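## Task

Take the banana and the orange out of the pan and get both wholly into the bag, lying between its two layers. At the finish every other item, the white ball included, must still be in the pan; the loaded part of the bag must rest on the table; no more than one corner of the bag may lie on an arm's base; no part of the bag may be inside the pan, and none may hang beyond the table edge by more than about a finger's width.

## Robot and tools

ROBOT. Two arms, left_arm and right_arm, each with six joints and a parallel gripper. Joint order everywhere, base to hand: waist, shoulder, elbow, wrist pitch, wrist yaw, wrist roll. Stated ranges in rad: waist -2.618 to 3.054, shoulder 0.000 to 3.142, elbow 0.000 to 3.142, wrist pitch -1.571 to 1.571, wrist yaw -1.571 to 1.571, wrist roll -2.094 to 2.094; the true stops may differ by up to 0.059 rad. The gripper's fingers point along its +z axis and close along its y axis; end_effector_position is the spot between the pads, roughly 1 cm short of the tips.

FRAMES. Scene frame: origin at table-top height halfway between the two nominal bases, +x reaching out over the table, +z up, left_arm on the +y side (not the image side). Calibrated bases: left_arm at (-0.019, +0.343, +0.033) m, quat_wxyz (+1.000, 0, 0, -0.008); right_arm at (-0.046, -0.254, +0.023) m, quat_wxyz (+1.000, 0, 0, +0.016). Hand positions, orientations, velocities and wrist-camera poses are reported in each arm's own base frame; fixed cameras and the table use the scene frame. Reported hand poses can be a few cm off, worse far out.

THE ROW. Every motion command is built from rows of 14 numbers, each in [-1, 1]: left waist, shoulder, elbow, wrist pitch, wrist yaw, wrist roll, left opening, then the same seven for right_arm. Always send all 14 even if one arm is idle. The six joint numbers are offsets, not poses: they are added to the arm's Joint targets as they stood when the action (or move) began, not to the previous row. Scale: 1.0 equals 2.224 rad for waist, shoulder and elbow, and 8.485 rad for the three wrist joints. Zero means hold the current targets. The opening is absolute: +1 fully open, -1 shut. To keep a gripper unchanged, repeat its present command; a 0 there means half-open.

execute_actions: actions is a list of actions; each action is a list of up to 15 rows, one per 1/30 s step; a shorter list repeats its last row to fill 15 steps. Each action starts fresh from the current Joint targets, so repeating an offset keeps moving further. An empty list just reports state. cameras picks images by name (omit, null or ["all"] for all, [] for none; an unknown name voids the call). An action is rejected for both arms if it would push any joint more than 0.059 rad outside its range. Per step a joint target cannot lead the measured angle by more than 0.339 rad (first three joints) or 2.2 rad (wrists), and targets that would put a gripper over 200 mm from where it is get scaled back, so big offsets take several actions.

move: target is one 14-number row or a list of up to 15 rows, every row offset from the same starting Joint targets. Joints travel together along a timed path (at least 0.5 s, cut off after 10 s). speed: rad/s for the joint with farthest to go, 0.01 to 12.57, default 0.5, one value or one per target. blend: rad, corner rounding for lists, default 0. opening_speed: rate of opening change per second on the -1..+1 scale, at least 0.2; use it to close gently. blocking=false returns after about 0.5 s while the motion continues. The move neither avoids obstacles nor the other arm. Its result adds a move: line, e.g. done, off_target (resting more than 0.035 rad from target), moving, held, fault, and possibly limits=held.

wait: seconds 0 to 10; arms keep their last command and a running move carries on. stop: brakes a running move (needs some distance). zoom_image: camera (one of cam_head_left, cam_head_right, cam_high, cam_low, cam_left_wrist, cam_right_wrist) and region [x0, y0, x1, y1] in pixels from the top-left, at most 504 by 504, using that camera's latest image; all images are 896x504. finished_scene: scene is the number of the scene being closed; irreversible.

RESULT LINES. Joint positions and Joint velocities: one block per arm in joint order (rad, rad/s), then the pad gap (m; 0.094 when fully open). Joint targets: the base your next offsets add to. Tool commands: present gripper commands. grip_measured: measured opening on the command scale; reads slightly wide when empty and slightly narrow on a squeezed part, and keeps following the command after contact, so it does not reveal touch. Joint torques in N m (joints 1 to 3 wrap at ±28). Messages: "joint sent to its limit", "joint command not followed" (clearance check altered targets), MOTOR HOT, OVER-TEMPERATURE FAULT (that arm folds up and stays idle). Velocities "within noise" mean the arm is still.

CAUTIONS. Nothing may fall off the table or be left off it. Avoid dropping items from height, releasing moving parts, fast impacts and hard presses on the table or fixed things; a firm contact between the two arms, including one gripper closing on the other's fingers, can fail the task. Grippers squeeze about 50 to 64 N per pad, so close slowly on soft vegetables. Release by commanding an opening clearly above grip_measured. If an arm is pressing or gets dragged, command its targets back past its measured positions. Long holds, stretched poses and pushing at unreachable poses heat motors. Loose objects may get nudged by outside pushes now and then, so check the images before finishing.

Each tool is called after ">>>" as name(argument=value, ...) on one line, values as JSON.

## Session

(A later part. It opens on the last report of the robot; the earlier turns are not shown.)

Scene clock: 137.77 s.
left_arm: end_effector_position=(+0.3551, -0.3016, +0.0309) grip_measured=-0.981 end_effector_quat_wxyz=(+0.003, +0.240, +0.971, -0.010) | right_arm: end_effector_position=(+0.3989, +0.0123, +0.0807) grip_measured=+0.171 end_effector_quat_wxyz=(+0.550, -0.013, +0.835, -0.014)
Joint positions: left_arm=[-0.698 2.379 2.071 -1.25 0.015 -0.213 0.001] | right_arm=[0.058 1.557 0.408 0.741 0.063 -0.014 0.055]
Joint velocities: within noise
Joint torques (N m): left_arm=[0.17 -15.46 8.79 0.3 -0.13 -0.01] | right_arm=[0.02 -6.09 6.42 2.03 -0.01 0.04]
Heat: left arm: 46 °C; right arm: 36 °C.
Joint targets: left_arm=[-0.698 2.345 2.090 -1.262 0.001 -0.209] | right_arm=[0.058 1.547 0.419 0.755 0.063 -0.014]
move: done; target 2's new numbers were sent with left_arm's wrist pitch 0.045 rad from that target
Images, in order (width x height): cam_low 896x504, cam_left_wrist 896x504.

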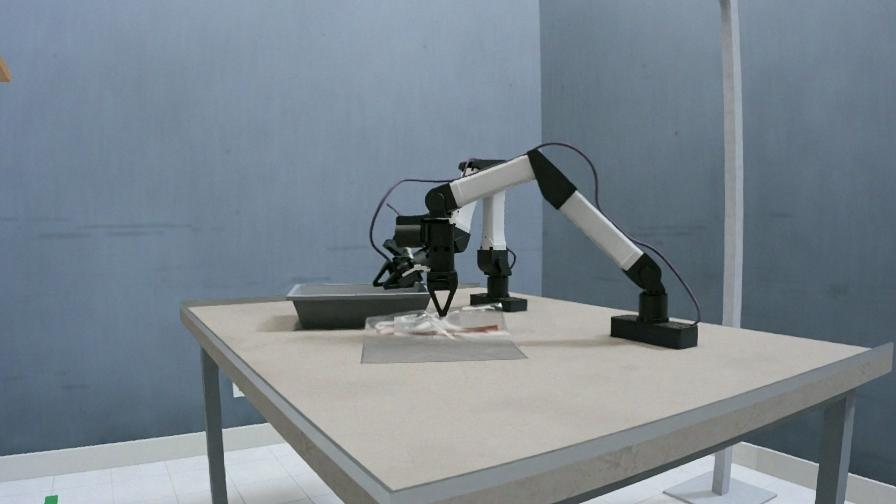

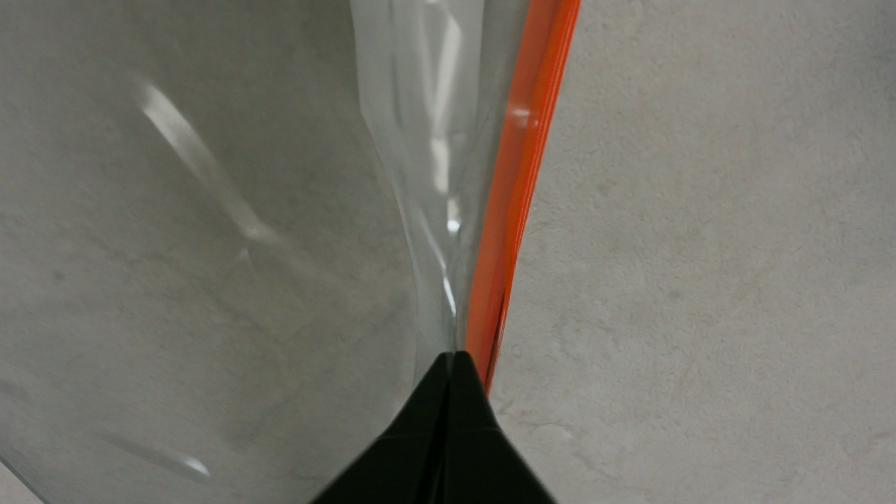

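>>> move(target=[0,0.0234,0.1421,-0.0322,0,0,-1,0,0,0,0,0,0,0.17], speed=0.25, cameras=["cam_left_wrist","cam_low","cam_head_left","cam_right_wrist"])

>>> zoom_image(camera="cam_low", region=[340, 240, 560, 380])

>>> zoom_image(camera="cam_head_left", region=[250, 180, 450, 350])

Scene clock: 140.03 s.
left_arm: end_effector_position=(+0.3575, -0.3036, +0.1100) grip_measured=-0.981 end_effector_quat_wxyz=(+0.021, +0.241, +0.970, -0.019) | right_arm: end_effector_position=(+0.3989, +0.0123, +0.0807) grip_measured=+0.171 end_effector_quat_wxyz=(+0.550, -0.013, +0.835, -0.014)
Joint positions: left_arm=[-0.698 2.379 2.386 -1.523 0.015 -0.213 0.001] | right_arm=[0.058 1.557 0.408 0.741 0.063 -0.014 0.055]
Joint velocities: within noise
Joint torques (N m): left_arm=[0.18 -11.3 8.79 0.4 -0.13 0] | right_arm=[0.03 -6.09 6.43 2.03 -0.01 0.04]
Heat: left arm: 46 °C; right arm: 36 °C.
Joint targets: left_arm=[-0.698 2.397 2.405 -1.536 0.001 -0.209] | right_arm=[0.058 1.547 0.419 0.755 0.063 -0.014]
move: done
Images, in order (width x height): cam_head_left 896x504, cam_low 896x504, cam_left_wrist 896x504, cam_right_wrist 896x504.

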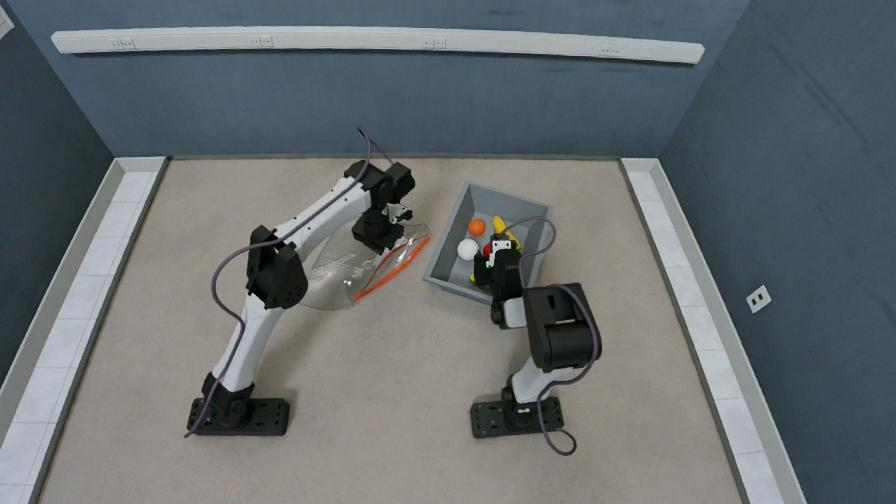

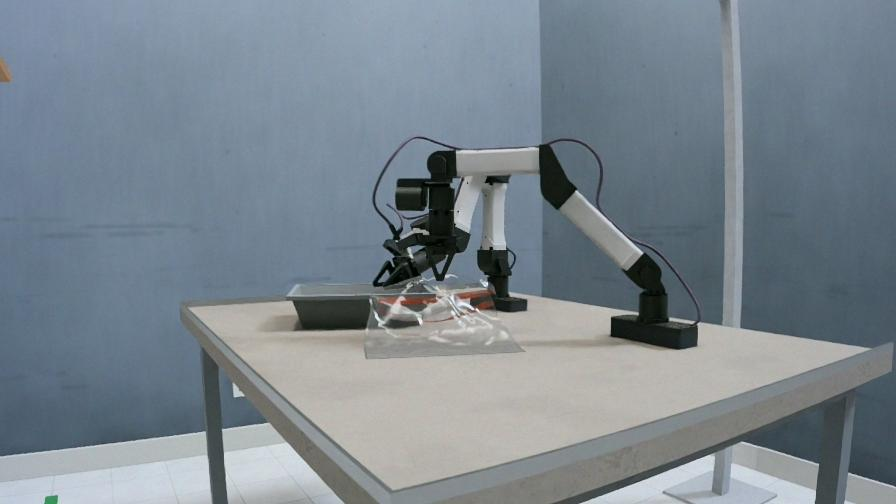

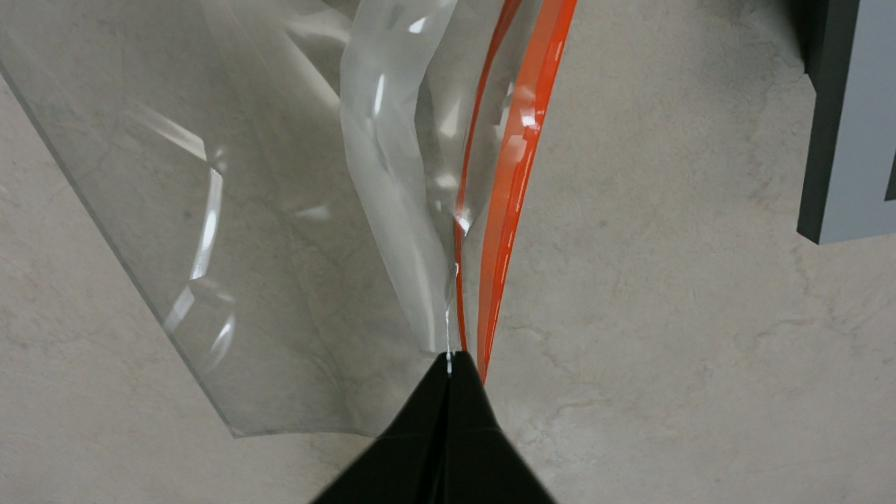

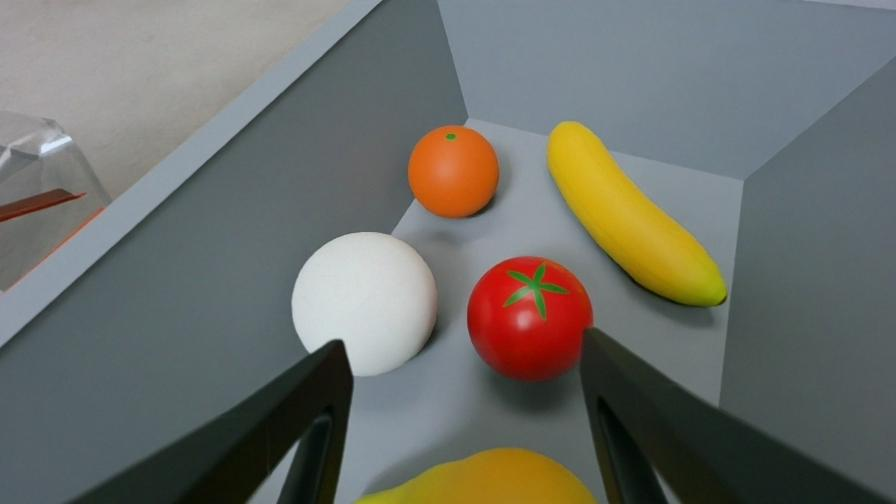

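Scaled by 2.291 from the camera's 896x504 image, which has a finer 1280x720 frame.

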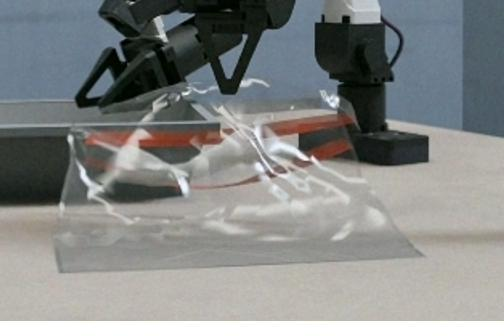

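Scaled by 2.520 from the camera's 896x504 image, which has a finer 1280x720 frame.

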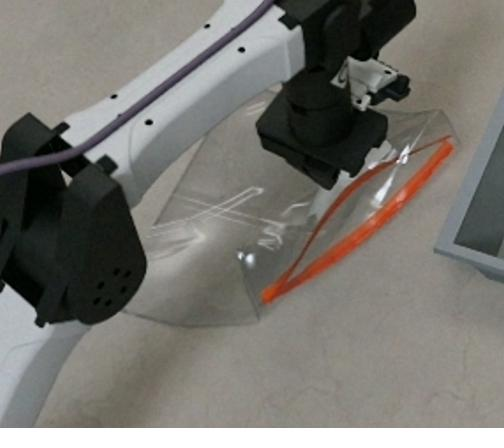

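>>> move(target=[0.1106,-0.107,-0.1156,0.0189,0.0588,0.0278,-1,0,0,0,0,0,0,0.17], speed=0.2, cameras=["cam_left_wrist","cam_low","cam_head_left","cam_right_wrist"])

>>> zoom_image(camera="cam_low", region=[340, 220, 560, 380])

>>> zoom_image(camera="cam_head_left", region=[250, 180, 450, 350])

Scene clock: 144.47 s.
left_arm: end_effector_position=(+0.3732, -0.2728, +0.1528) grip_measured=-0.981 end_effector_quat_wxyz=(+0.018, +0.243, +0.938, -0.248) | right_arm: end_effector_position=(+0.3989, +0.0123, +0.0807) grip_measured=+0.171 end_effector_quat_wxyz=(+0.550, -0.013, +0.835, -0.014)
Joint positions: left_arm=[-0.456 2.196 2.159 -1.386 0.482 0.015 0.001] | right_arm=[0.058 1.557 0.408 0.741 0.063 -0.014 0.055]
Joint velocities: within noise
Joint torques (N m): left_arm=[0.54 -14.52 6.13 0.82 0.46 0.09] | right_arm=[0.05 -6.09 6.43 2.03 -0.01 0.05]
Heat: left arm: 47 °C; right arm: 37 °C.
Joint targets: left_arm=[-0.452 2.159 2.148 -1.375 0.499 0.026] | right_arm=[0.058 1.547 0.419 0.755 0.063 -0.014]
move: off_target (left_arm); left_arm: the shoulder is farthest, 0.037 rad from its target
Images, in order (width x height): cam_head_left 896x504, cam_low 896x504, cam_left_wrist 896x504, cam_right_wrist 896x504.

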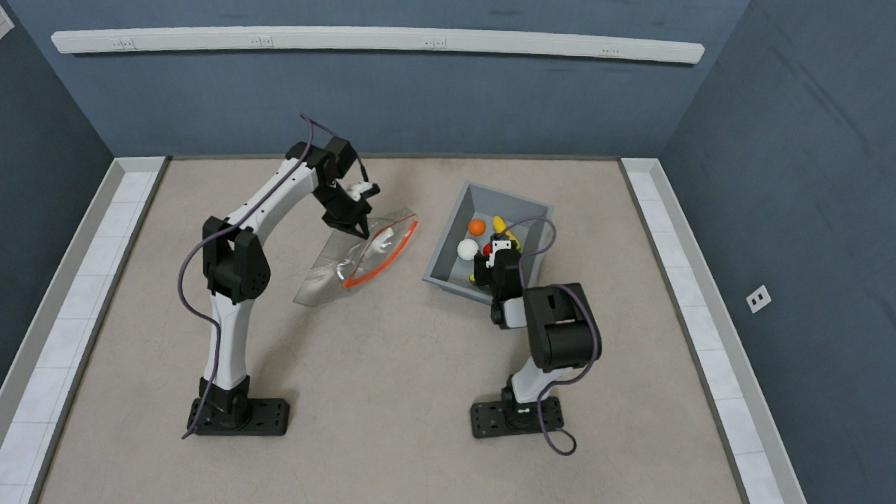

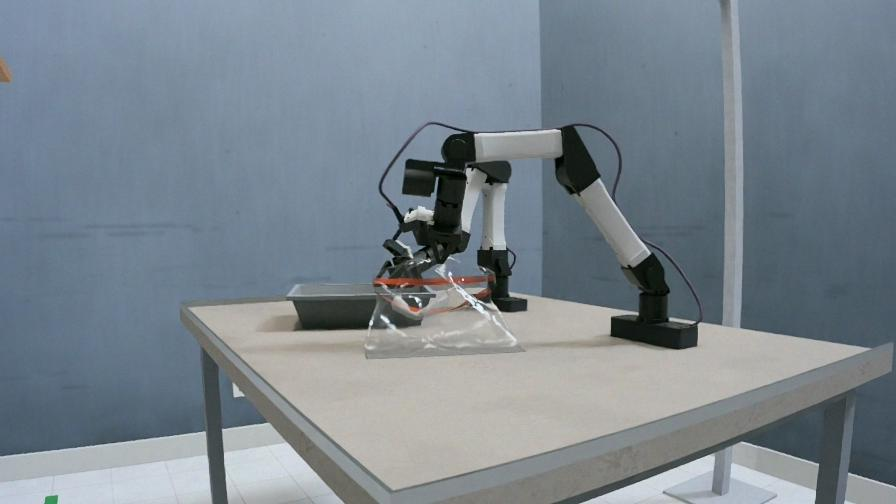

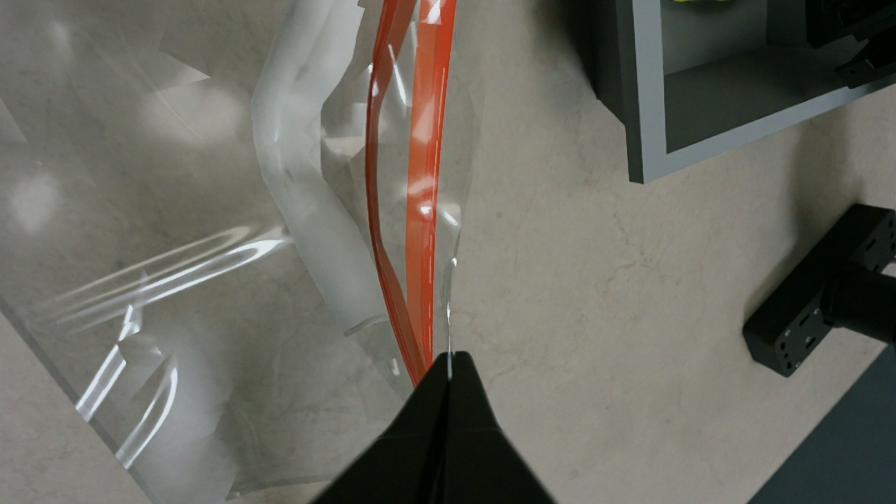

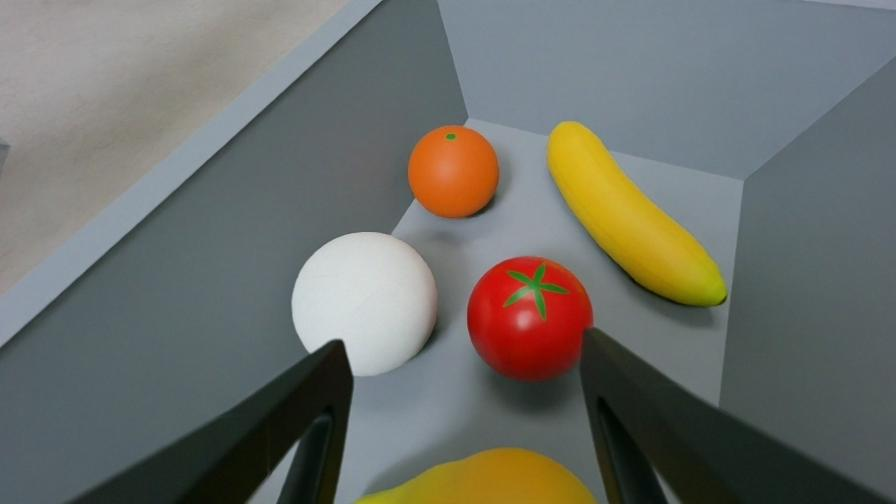

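Scaled by 2.291 from the camera's 896x504 image, which has a finer 1280x720 frame.

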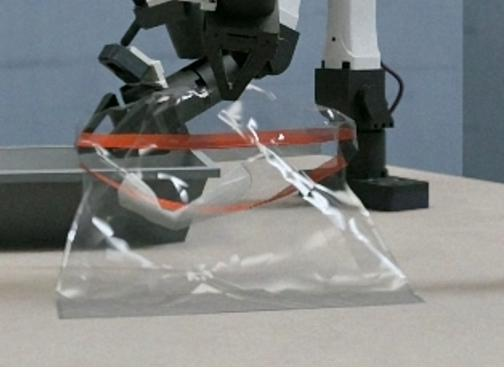

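Scaled by 2.520 from the camera's 896x504 image, which has a finer 1280x720 frame.

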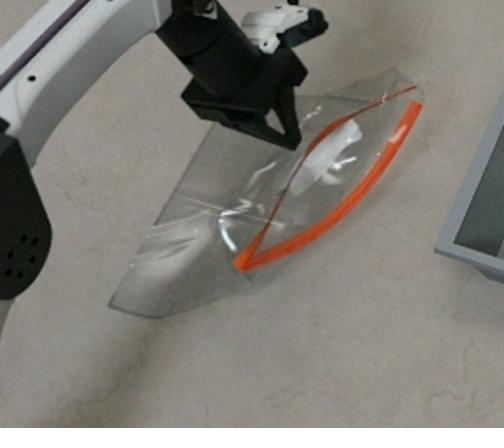

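>>> zoom_image(camera="cam_low", region=[365, 240, 505, 320])

>>> zoom_image(camera="cam_head_left", region=[320, 195, 430, 305])

>>> zoom_image(camera="cam_left_wrist", region=[200, 0, 560, 420])

Scaled by 3.600 from the camera's 896x504 image, which has a finer 1280x720 frame.

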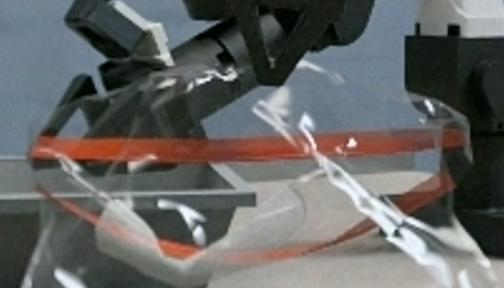

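Scaled by 4.582 from the camera's 896x504 image, which has a finer 1280x720 frame.

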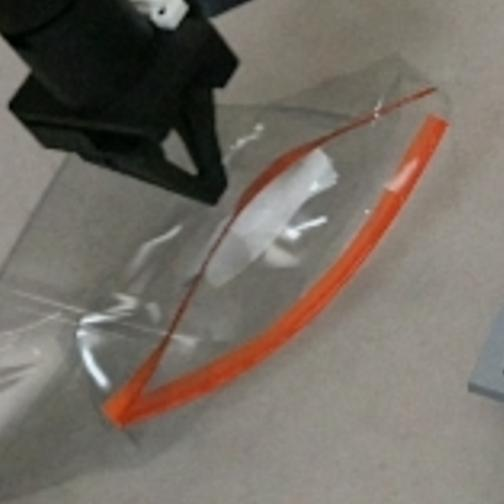

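Scaled by 1.200 from the camera's 896x504 image, which has a finer 1280x720 frame.

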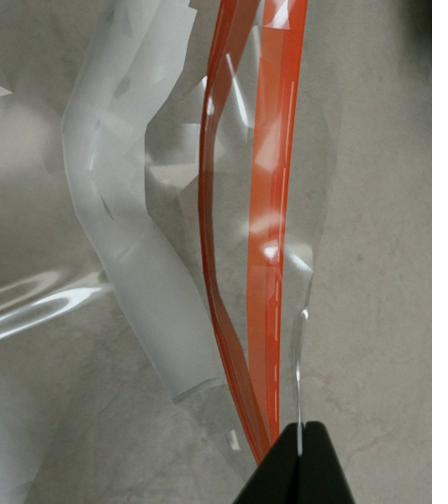

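>>> move(target=[0.0728,-0.0229,-0.0585,0.0101,0,0.019,-1,0,0,0,0,0,0,0.17], speed=0.15, cameras=["cam_left_wrist","cam_low","cam_head_left","cam_high"])

>>> zoom_image(camera="cam_low", region=[350, 230, 530, 370])

>>> zoom_image(camera="cam_head_left", region=[280, 180, 440, 320])

Scene clock: 148.80 s.
left_arm: end_effector_position=(+0.4061, -0.2074, +0.1405) grip_measured=-0.981 end_effector_quat_wxyz=(+0.060, +0.243, +0.937, -0.243) | right_arm: end_effector_position=(+0.3989, +0.0123, +0.0807) grip_measured=+0.171 end_effector_quat_wxyz=(+0.550, -0.013, +0.835, -0.014)
Joint positions: left_arm=[-0.294 2.146 2.029 -1.3 0.484 0.176 0.001] | right_arm=[0.058 1.557 0.408 0.741 0.063 -0.014 0.055]
Joint velocities: within noise
Joint torques (N m): left_arm=[0.47 -14.32 6.23 0.82 0.43 0.08] | right_arm=[0.05 -6.09 6.43 2.03 -0.01 0.04]
Heat: left arm: 50 °C; right arm: 37 °C.
Joint targets: left_arm=[-0.290 2.108 2.018 -1.289 0.499 0.188] | right_arm=[0.058 1.547 0.419 0.755 0.063 -0.014]
move: off_target (left_arm); left_arm: the shoulder is farthest, 0.038 rad from its target
Images, in order (width x height): cam_head_left 896x504, cam_high 896x504, cam_low 896x504, cam_left_wrist 896x504.

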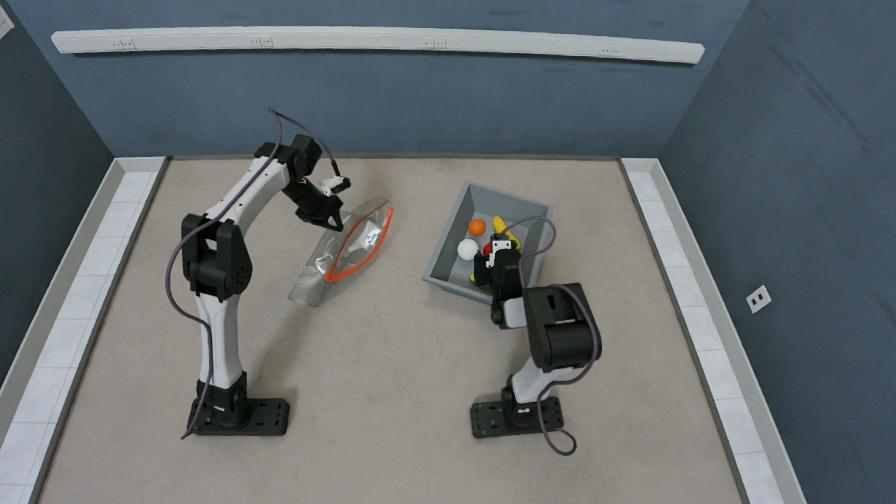

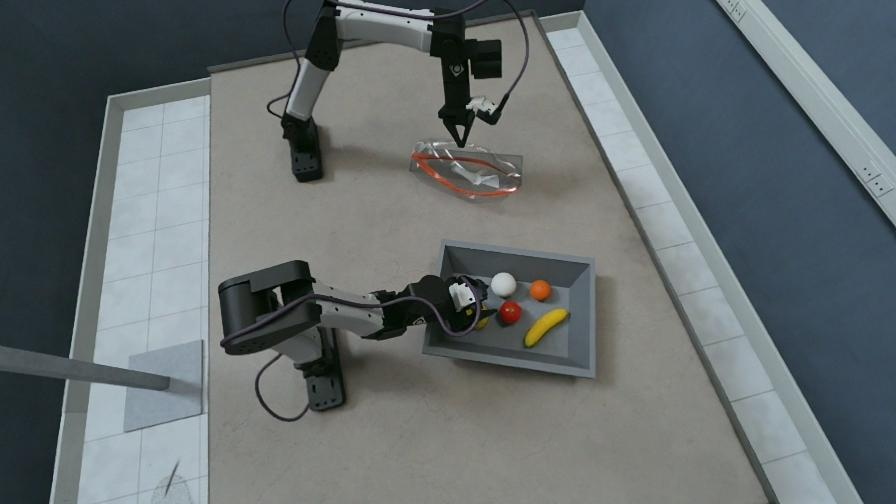

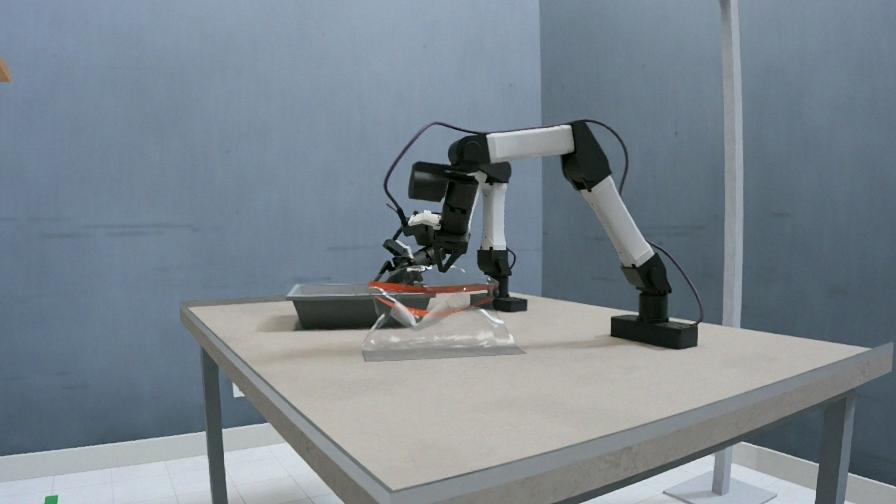

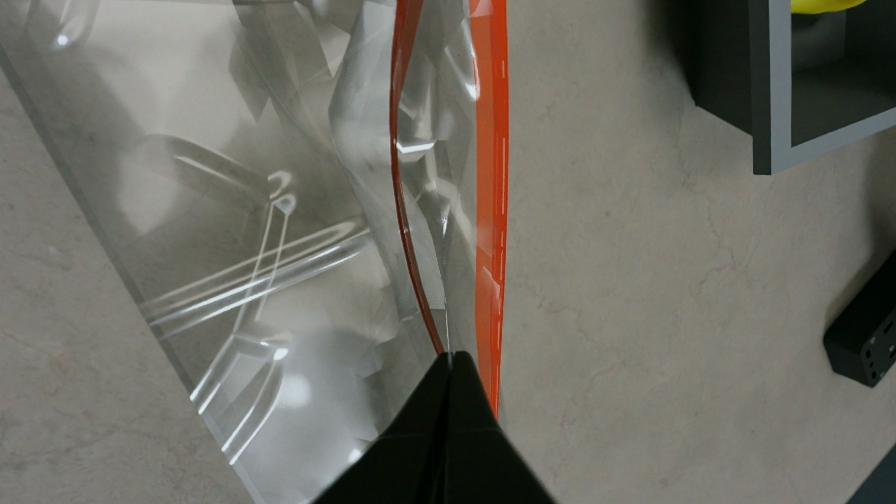

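Scaled by 2.800 from the camera's 896x504 image, which has a finer 1280x720 frame.

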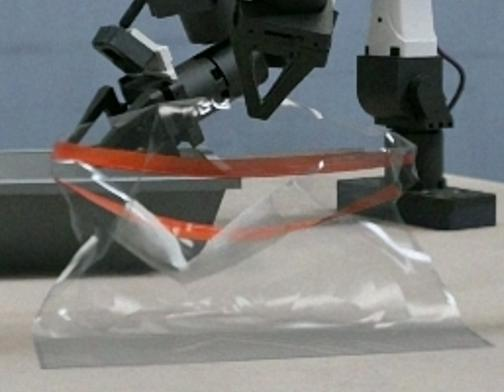

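Scaled by 3.150 from the camera's 896x504 image, which has a finer 1280x720 frame.

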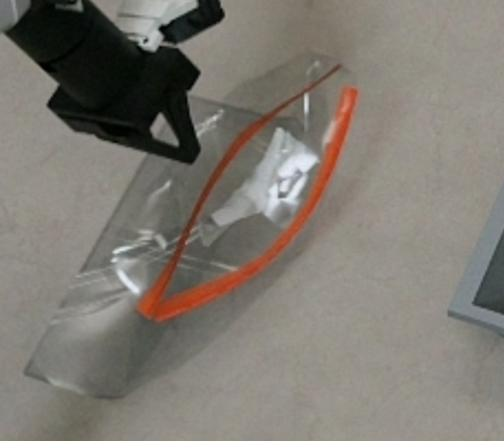

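>>> zoom_image(camera="cam_high", region=[390, 90, 550, 220])

Scaled by 3.150 from the camera's 896x504 image, which has a finer 1280x720 frame.

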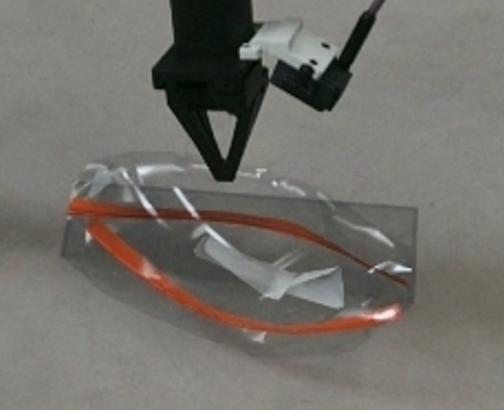

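>>> move(target=[0,0,0,0,0,0,-1,-0.0013,0.2644,0.6142,-0.1773,-0.0074,-0.0455,0.3], speed=0.7, cameras=["cam_right_wrist","cam_high"])

Scene clock: 160.83 s.
left_arm: end_effector_position=(+0.4064, -0.2075, +0.1405) grip_measured=-0.981 end_effector_quat_wxyz=(+0.061, +0.244, +0.937, -0.243) | right_arm: end_effector_position=(+0.5170, +0.0283, +0.0847) grip_measured=+0.299 end_effector_quat_wxyz=(+0.223, -0.217, +0.950, -0.043)
Joint positions: left_arm=[-0.294 2.146 2.029 -1.299 0.484 0.177 0.001] | right_arm=[0.058 2.121 1.756 -0.749 0.01 -0.393 0.061]
Joint velocities: within noise
Joint torques (N m): left_arm=[0.47 -14.32 6.23 0.86 0.43 0.08] | right_arm=[-0.25 -10.09 9.59 1.08 -0.12 -0.01]
Heat: left arm: 53 °C; right arm: 37 °C.
Joint targets: left_arm=[-0.290 2.108 2.018 -1.289 0.499 0.188] | right_arm=[0.055 2.135 1.785 -0.750 0.000 -0.401]
move: off_target (left_arm); left_arm: the shoulder is farthest, 0.038 rad from its target
Images, in order (width x height): cam_high 896x504, cam_right_wrist 896x504.

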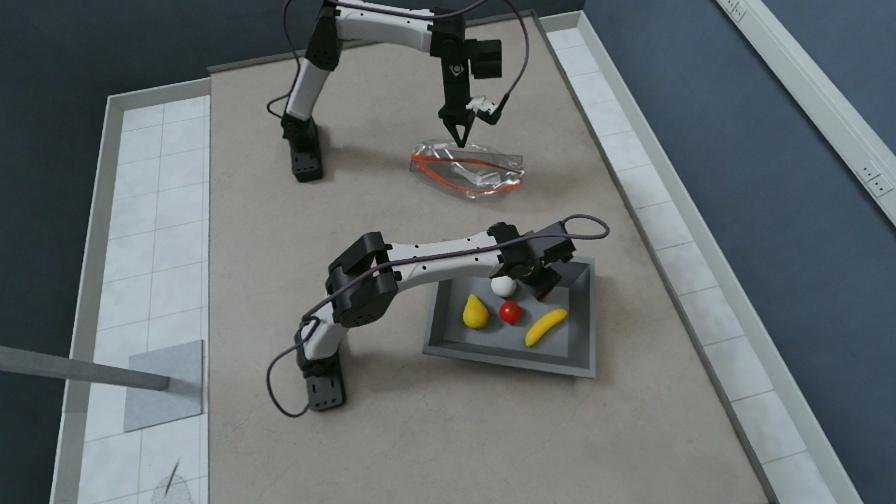

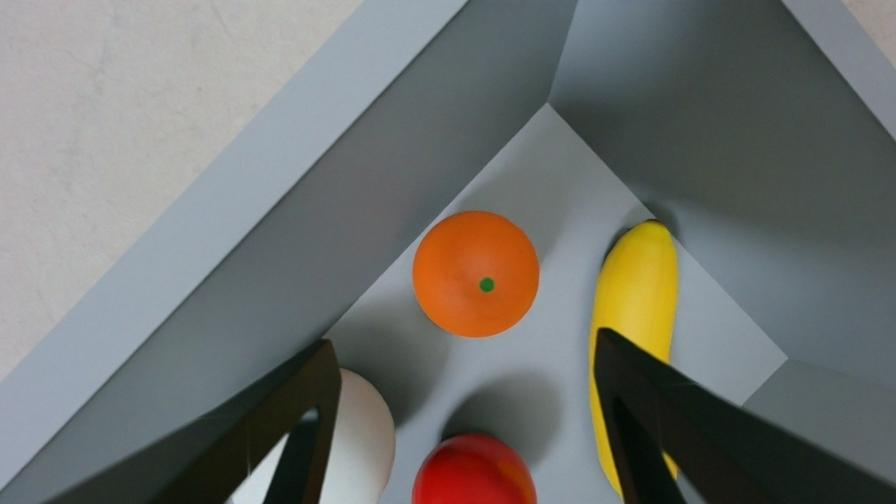

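>>> move(target=[0,0,0,0,0,0,-1,-0.0085,0.045,-0.0112,0.0144,0,-0.0612,0.25], speed=0.4, cameras=["cam_right_wrist"])

Scene clock: 164.33 s.
left_arm: end_effector_position=(+0.4064, -0.2075, +0.1405) grip_measured=-0.981 end_effector_quat_wxyz=(+0.061, +0.244, +0.937, -0.243) | right_arm: end_effector_position=(+0.5358, +0.0217, +0.0450) grip_measured=+0.251 end_effector_quat_wxyz=(+0.206, -0.447, +0.865, -0.100)
Joint positions: left_arm=[-0.294 2.146 2.029 -1.299 0.484 0.177 0.001] | right_arm=[0.044 2.222 1.756 -0.644 0.009 -0.912 0.059]
Joint velocities: within noise
Joint torques (N m): left_arm=[0.44 -14.32 6.24 0.85 0.44 0.07] | right_arm=[-0.68 -10.82 7.1 1.28 -0.15 -0.07]
Heat: left arm: 54 °C; right arm: 36 °C.
Joint targets: left_arm=[-0.290 2.108 2.018 -1.289 0.499 0.188] | right_arm=[0.036 2.235 1.760 -0.627 0.000 -0.920]
move: off_target (left_arm); left_arm: the shoulder is farthest, 0.038 rad from its target
Images, in order (width x height): cam_right_wrist 896x504.

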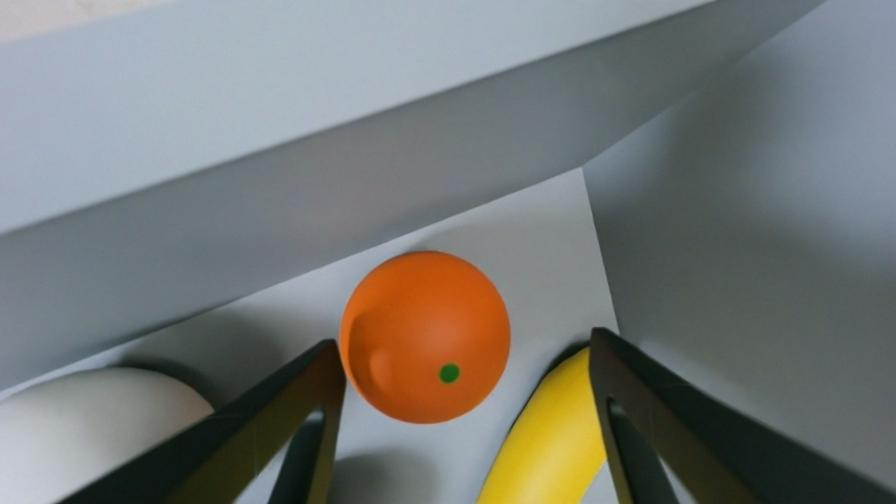

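>>> move(target=[[0,0,0,0,0,0,-1,0.0009,0.0166,-0.027,0.0114,0,0,0.25],[0,0,0,0,0,0,-1,0.0009,0.0166,-0.027,0.0114,0,0,-0.2]], speed=0.2, opening_speed=0.6, cameras=["cam_right_wrist"])

Scene clock: 167.43 s.
left_arm: end_effector_position=(+0.4064, -0.2075, +0.1405) grip_measured=-0.981 end_effector_quat_wxyz=(+0.061, +0.244, +0.937, -0.243) | right_arm: end_effector_position=(+0.5384, +0.0219, +0.0163) grip_measured=-0.156 end_effector_quat_wxyz=(+0.207, -0.447, +0.864, -0.101)
Joint positions: left_arm=[-0.294 2.146 2.029 -1.299 0.484 0.177 0.001] | right_arm=[0.044 2.261 1.701 -0.546 0.009 -0.913 0.04]
Joint velocities: within noise
Joint torques (N m): left_arm=[0.49 -14.32 6.26 0.87 0.44 0.08] | right_arm=[-0.47 -11.12 6.49 1.27 -0.15 0]
Heat: left arm: 55 °C; right arm: 36 °C.
Joint targets: left_arm=[-0.290 2.108 2.018 -1.289 0.499 0.188] | right_arm=[0.038 2.272 1.700 -0.531 0.000 -0.920]
move: off_target (left_arm); left_arm: the shoulder is farthest, 0.038 rad from its target
Images, in order (width x height): cam_right_wrist 896x504.

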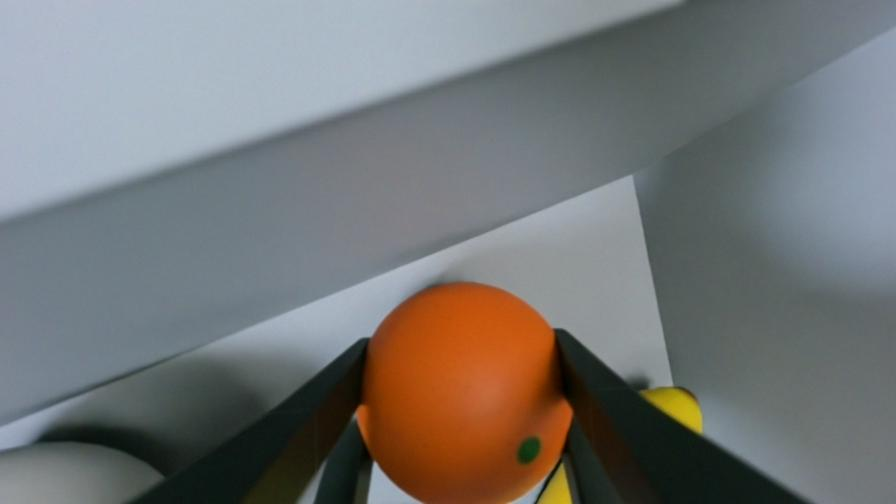

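>>> move(target=[[0,0,0,0,0,0,-1,0,-0.0436,0.1349,-0.0411,0,0,-0.2],[0,0,0,0,0,0,-1,0.1826,-0.2455,-0.2788,0.0614,-0.0601,0.1096,-0.2]], speed=[0.4,0.5], blend=0.04, cameras=["cam_right_wrist","cam_high","cam_low","cam_head_left"])

>>> zoom_image(camera="cam_high", region=[390, 90, 550, 220])

>>> zoom_image(camera="cam_low", region=[350, 230, 530, 370])

>>> zoom_image(camera="cam_head_left", region=[280, 180, 440, 320])

Scene clock: 172.13 s.
left_arm: end_effector_position=(+0.4064, -0.2075, +0.1405) grip_measured=-0.981 end_effector_quat_wxyz=(+0.061, +0.244, +0.937, -0.243) | right_arm: end_effector_position=(+0.3898, +0.2760, +0.1137) grip_measured=-0.166 end_effector_quat_wxyz=(+0.341, -0.291, +0.839, +0.307)
Joint positions: left_arm=[-0.294 2.146 2.029 -1.299 0.484 0.177 0.001] | right_arm=[0.441 1.77 1.082 -0.031 -0.498 0.003 0.039]
Joint velocities: within noise
Joint torques (N m): left_arm=[0.46 -14.34 6.27 0.84 0.44 0.08] | right_arm=[0.34 -12.23 6.57 1.76 -0.31 0.11]
Heat: left arm: 56 °C; right arm: 39 °C.
Joint targets: left_arm=[-0.290 2.108 2.018 -1.289 0.499 0.188] | right_arm=[0.444 1.726 1.080 -0.010 -0.510 0.010]
move: off_target (left_arm, right_arm); left_arm: the shoulder is farthest, 0.038 rad from its target; right_arm: the shoulder is farthest, 0.044 rad from its target
Images, in order (width x height): cam_head_left 896x504, cam_high 896x504, cam_low 896x504, cam_right_wrist 896x504.

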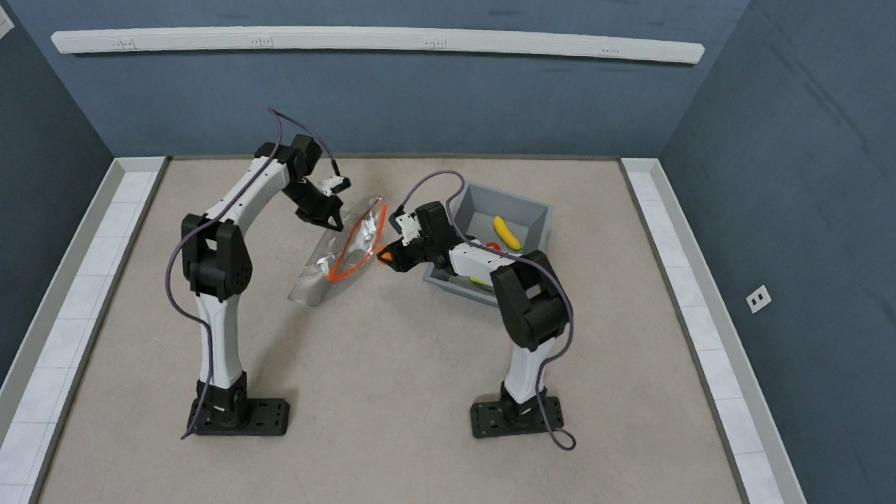

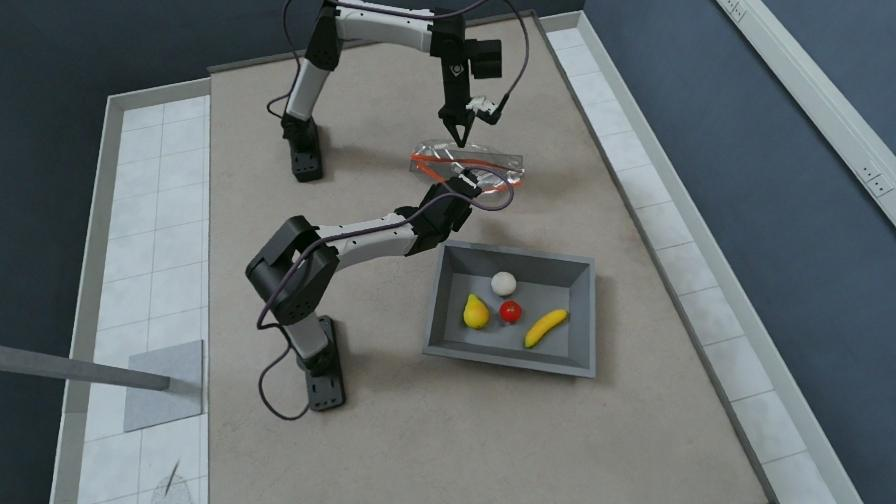

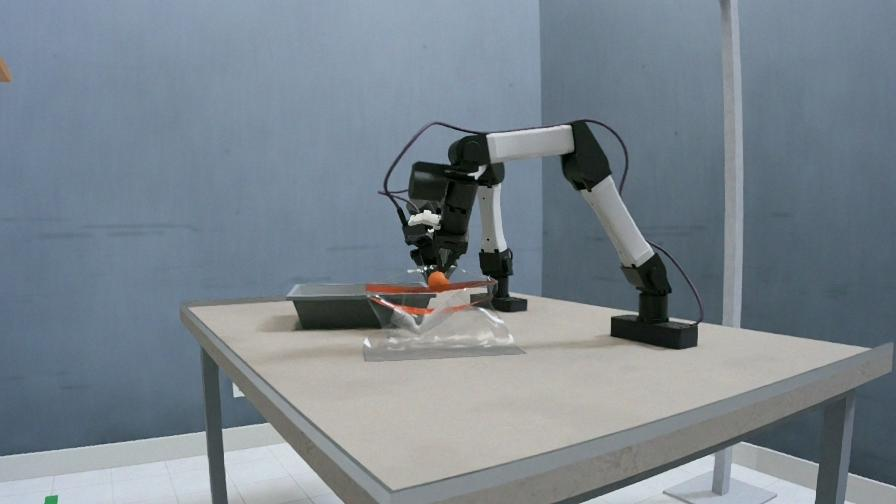

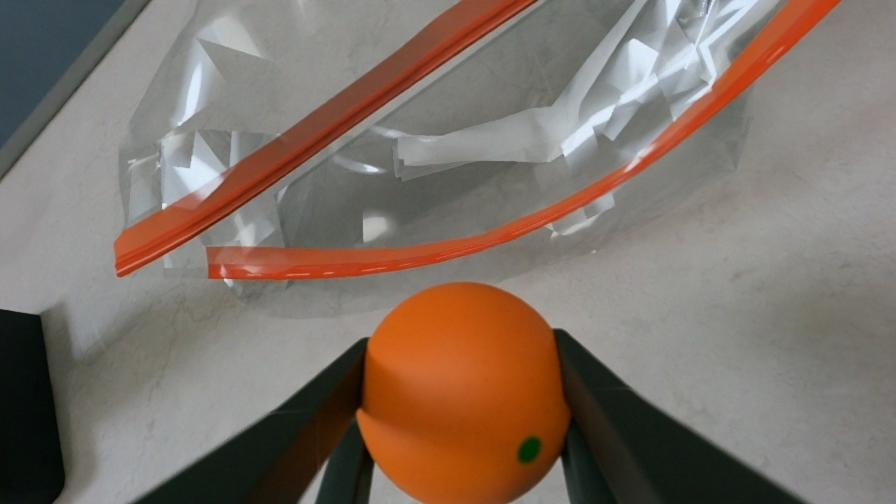

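Scaled by 3.150 from the camera's 896x504 image, which has a finer 1280x720 frame.

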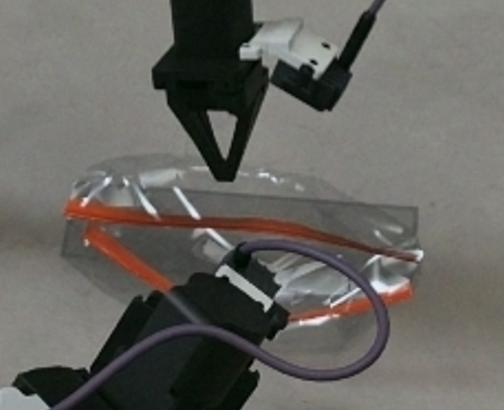

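Scaled by 2.800 from the camera's 896x504 image, which has a finer 1280x720 frame.

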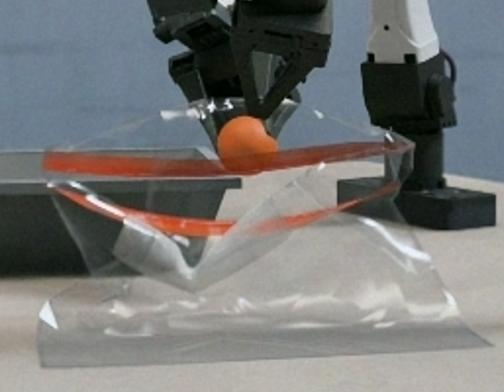

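Scaled by 3.150 from the camera's 896x504 image, which has a finer 1280x720 frame.

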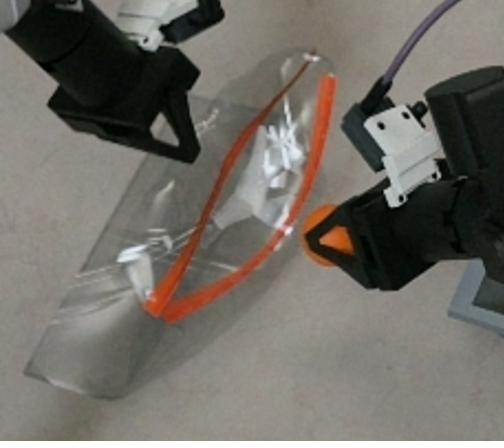

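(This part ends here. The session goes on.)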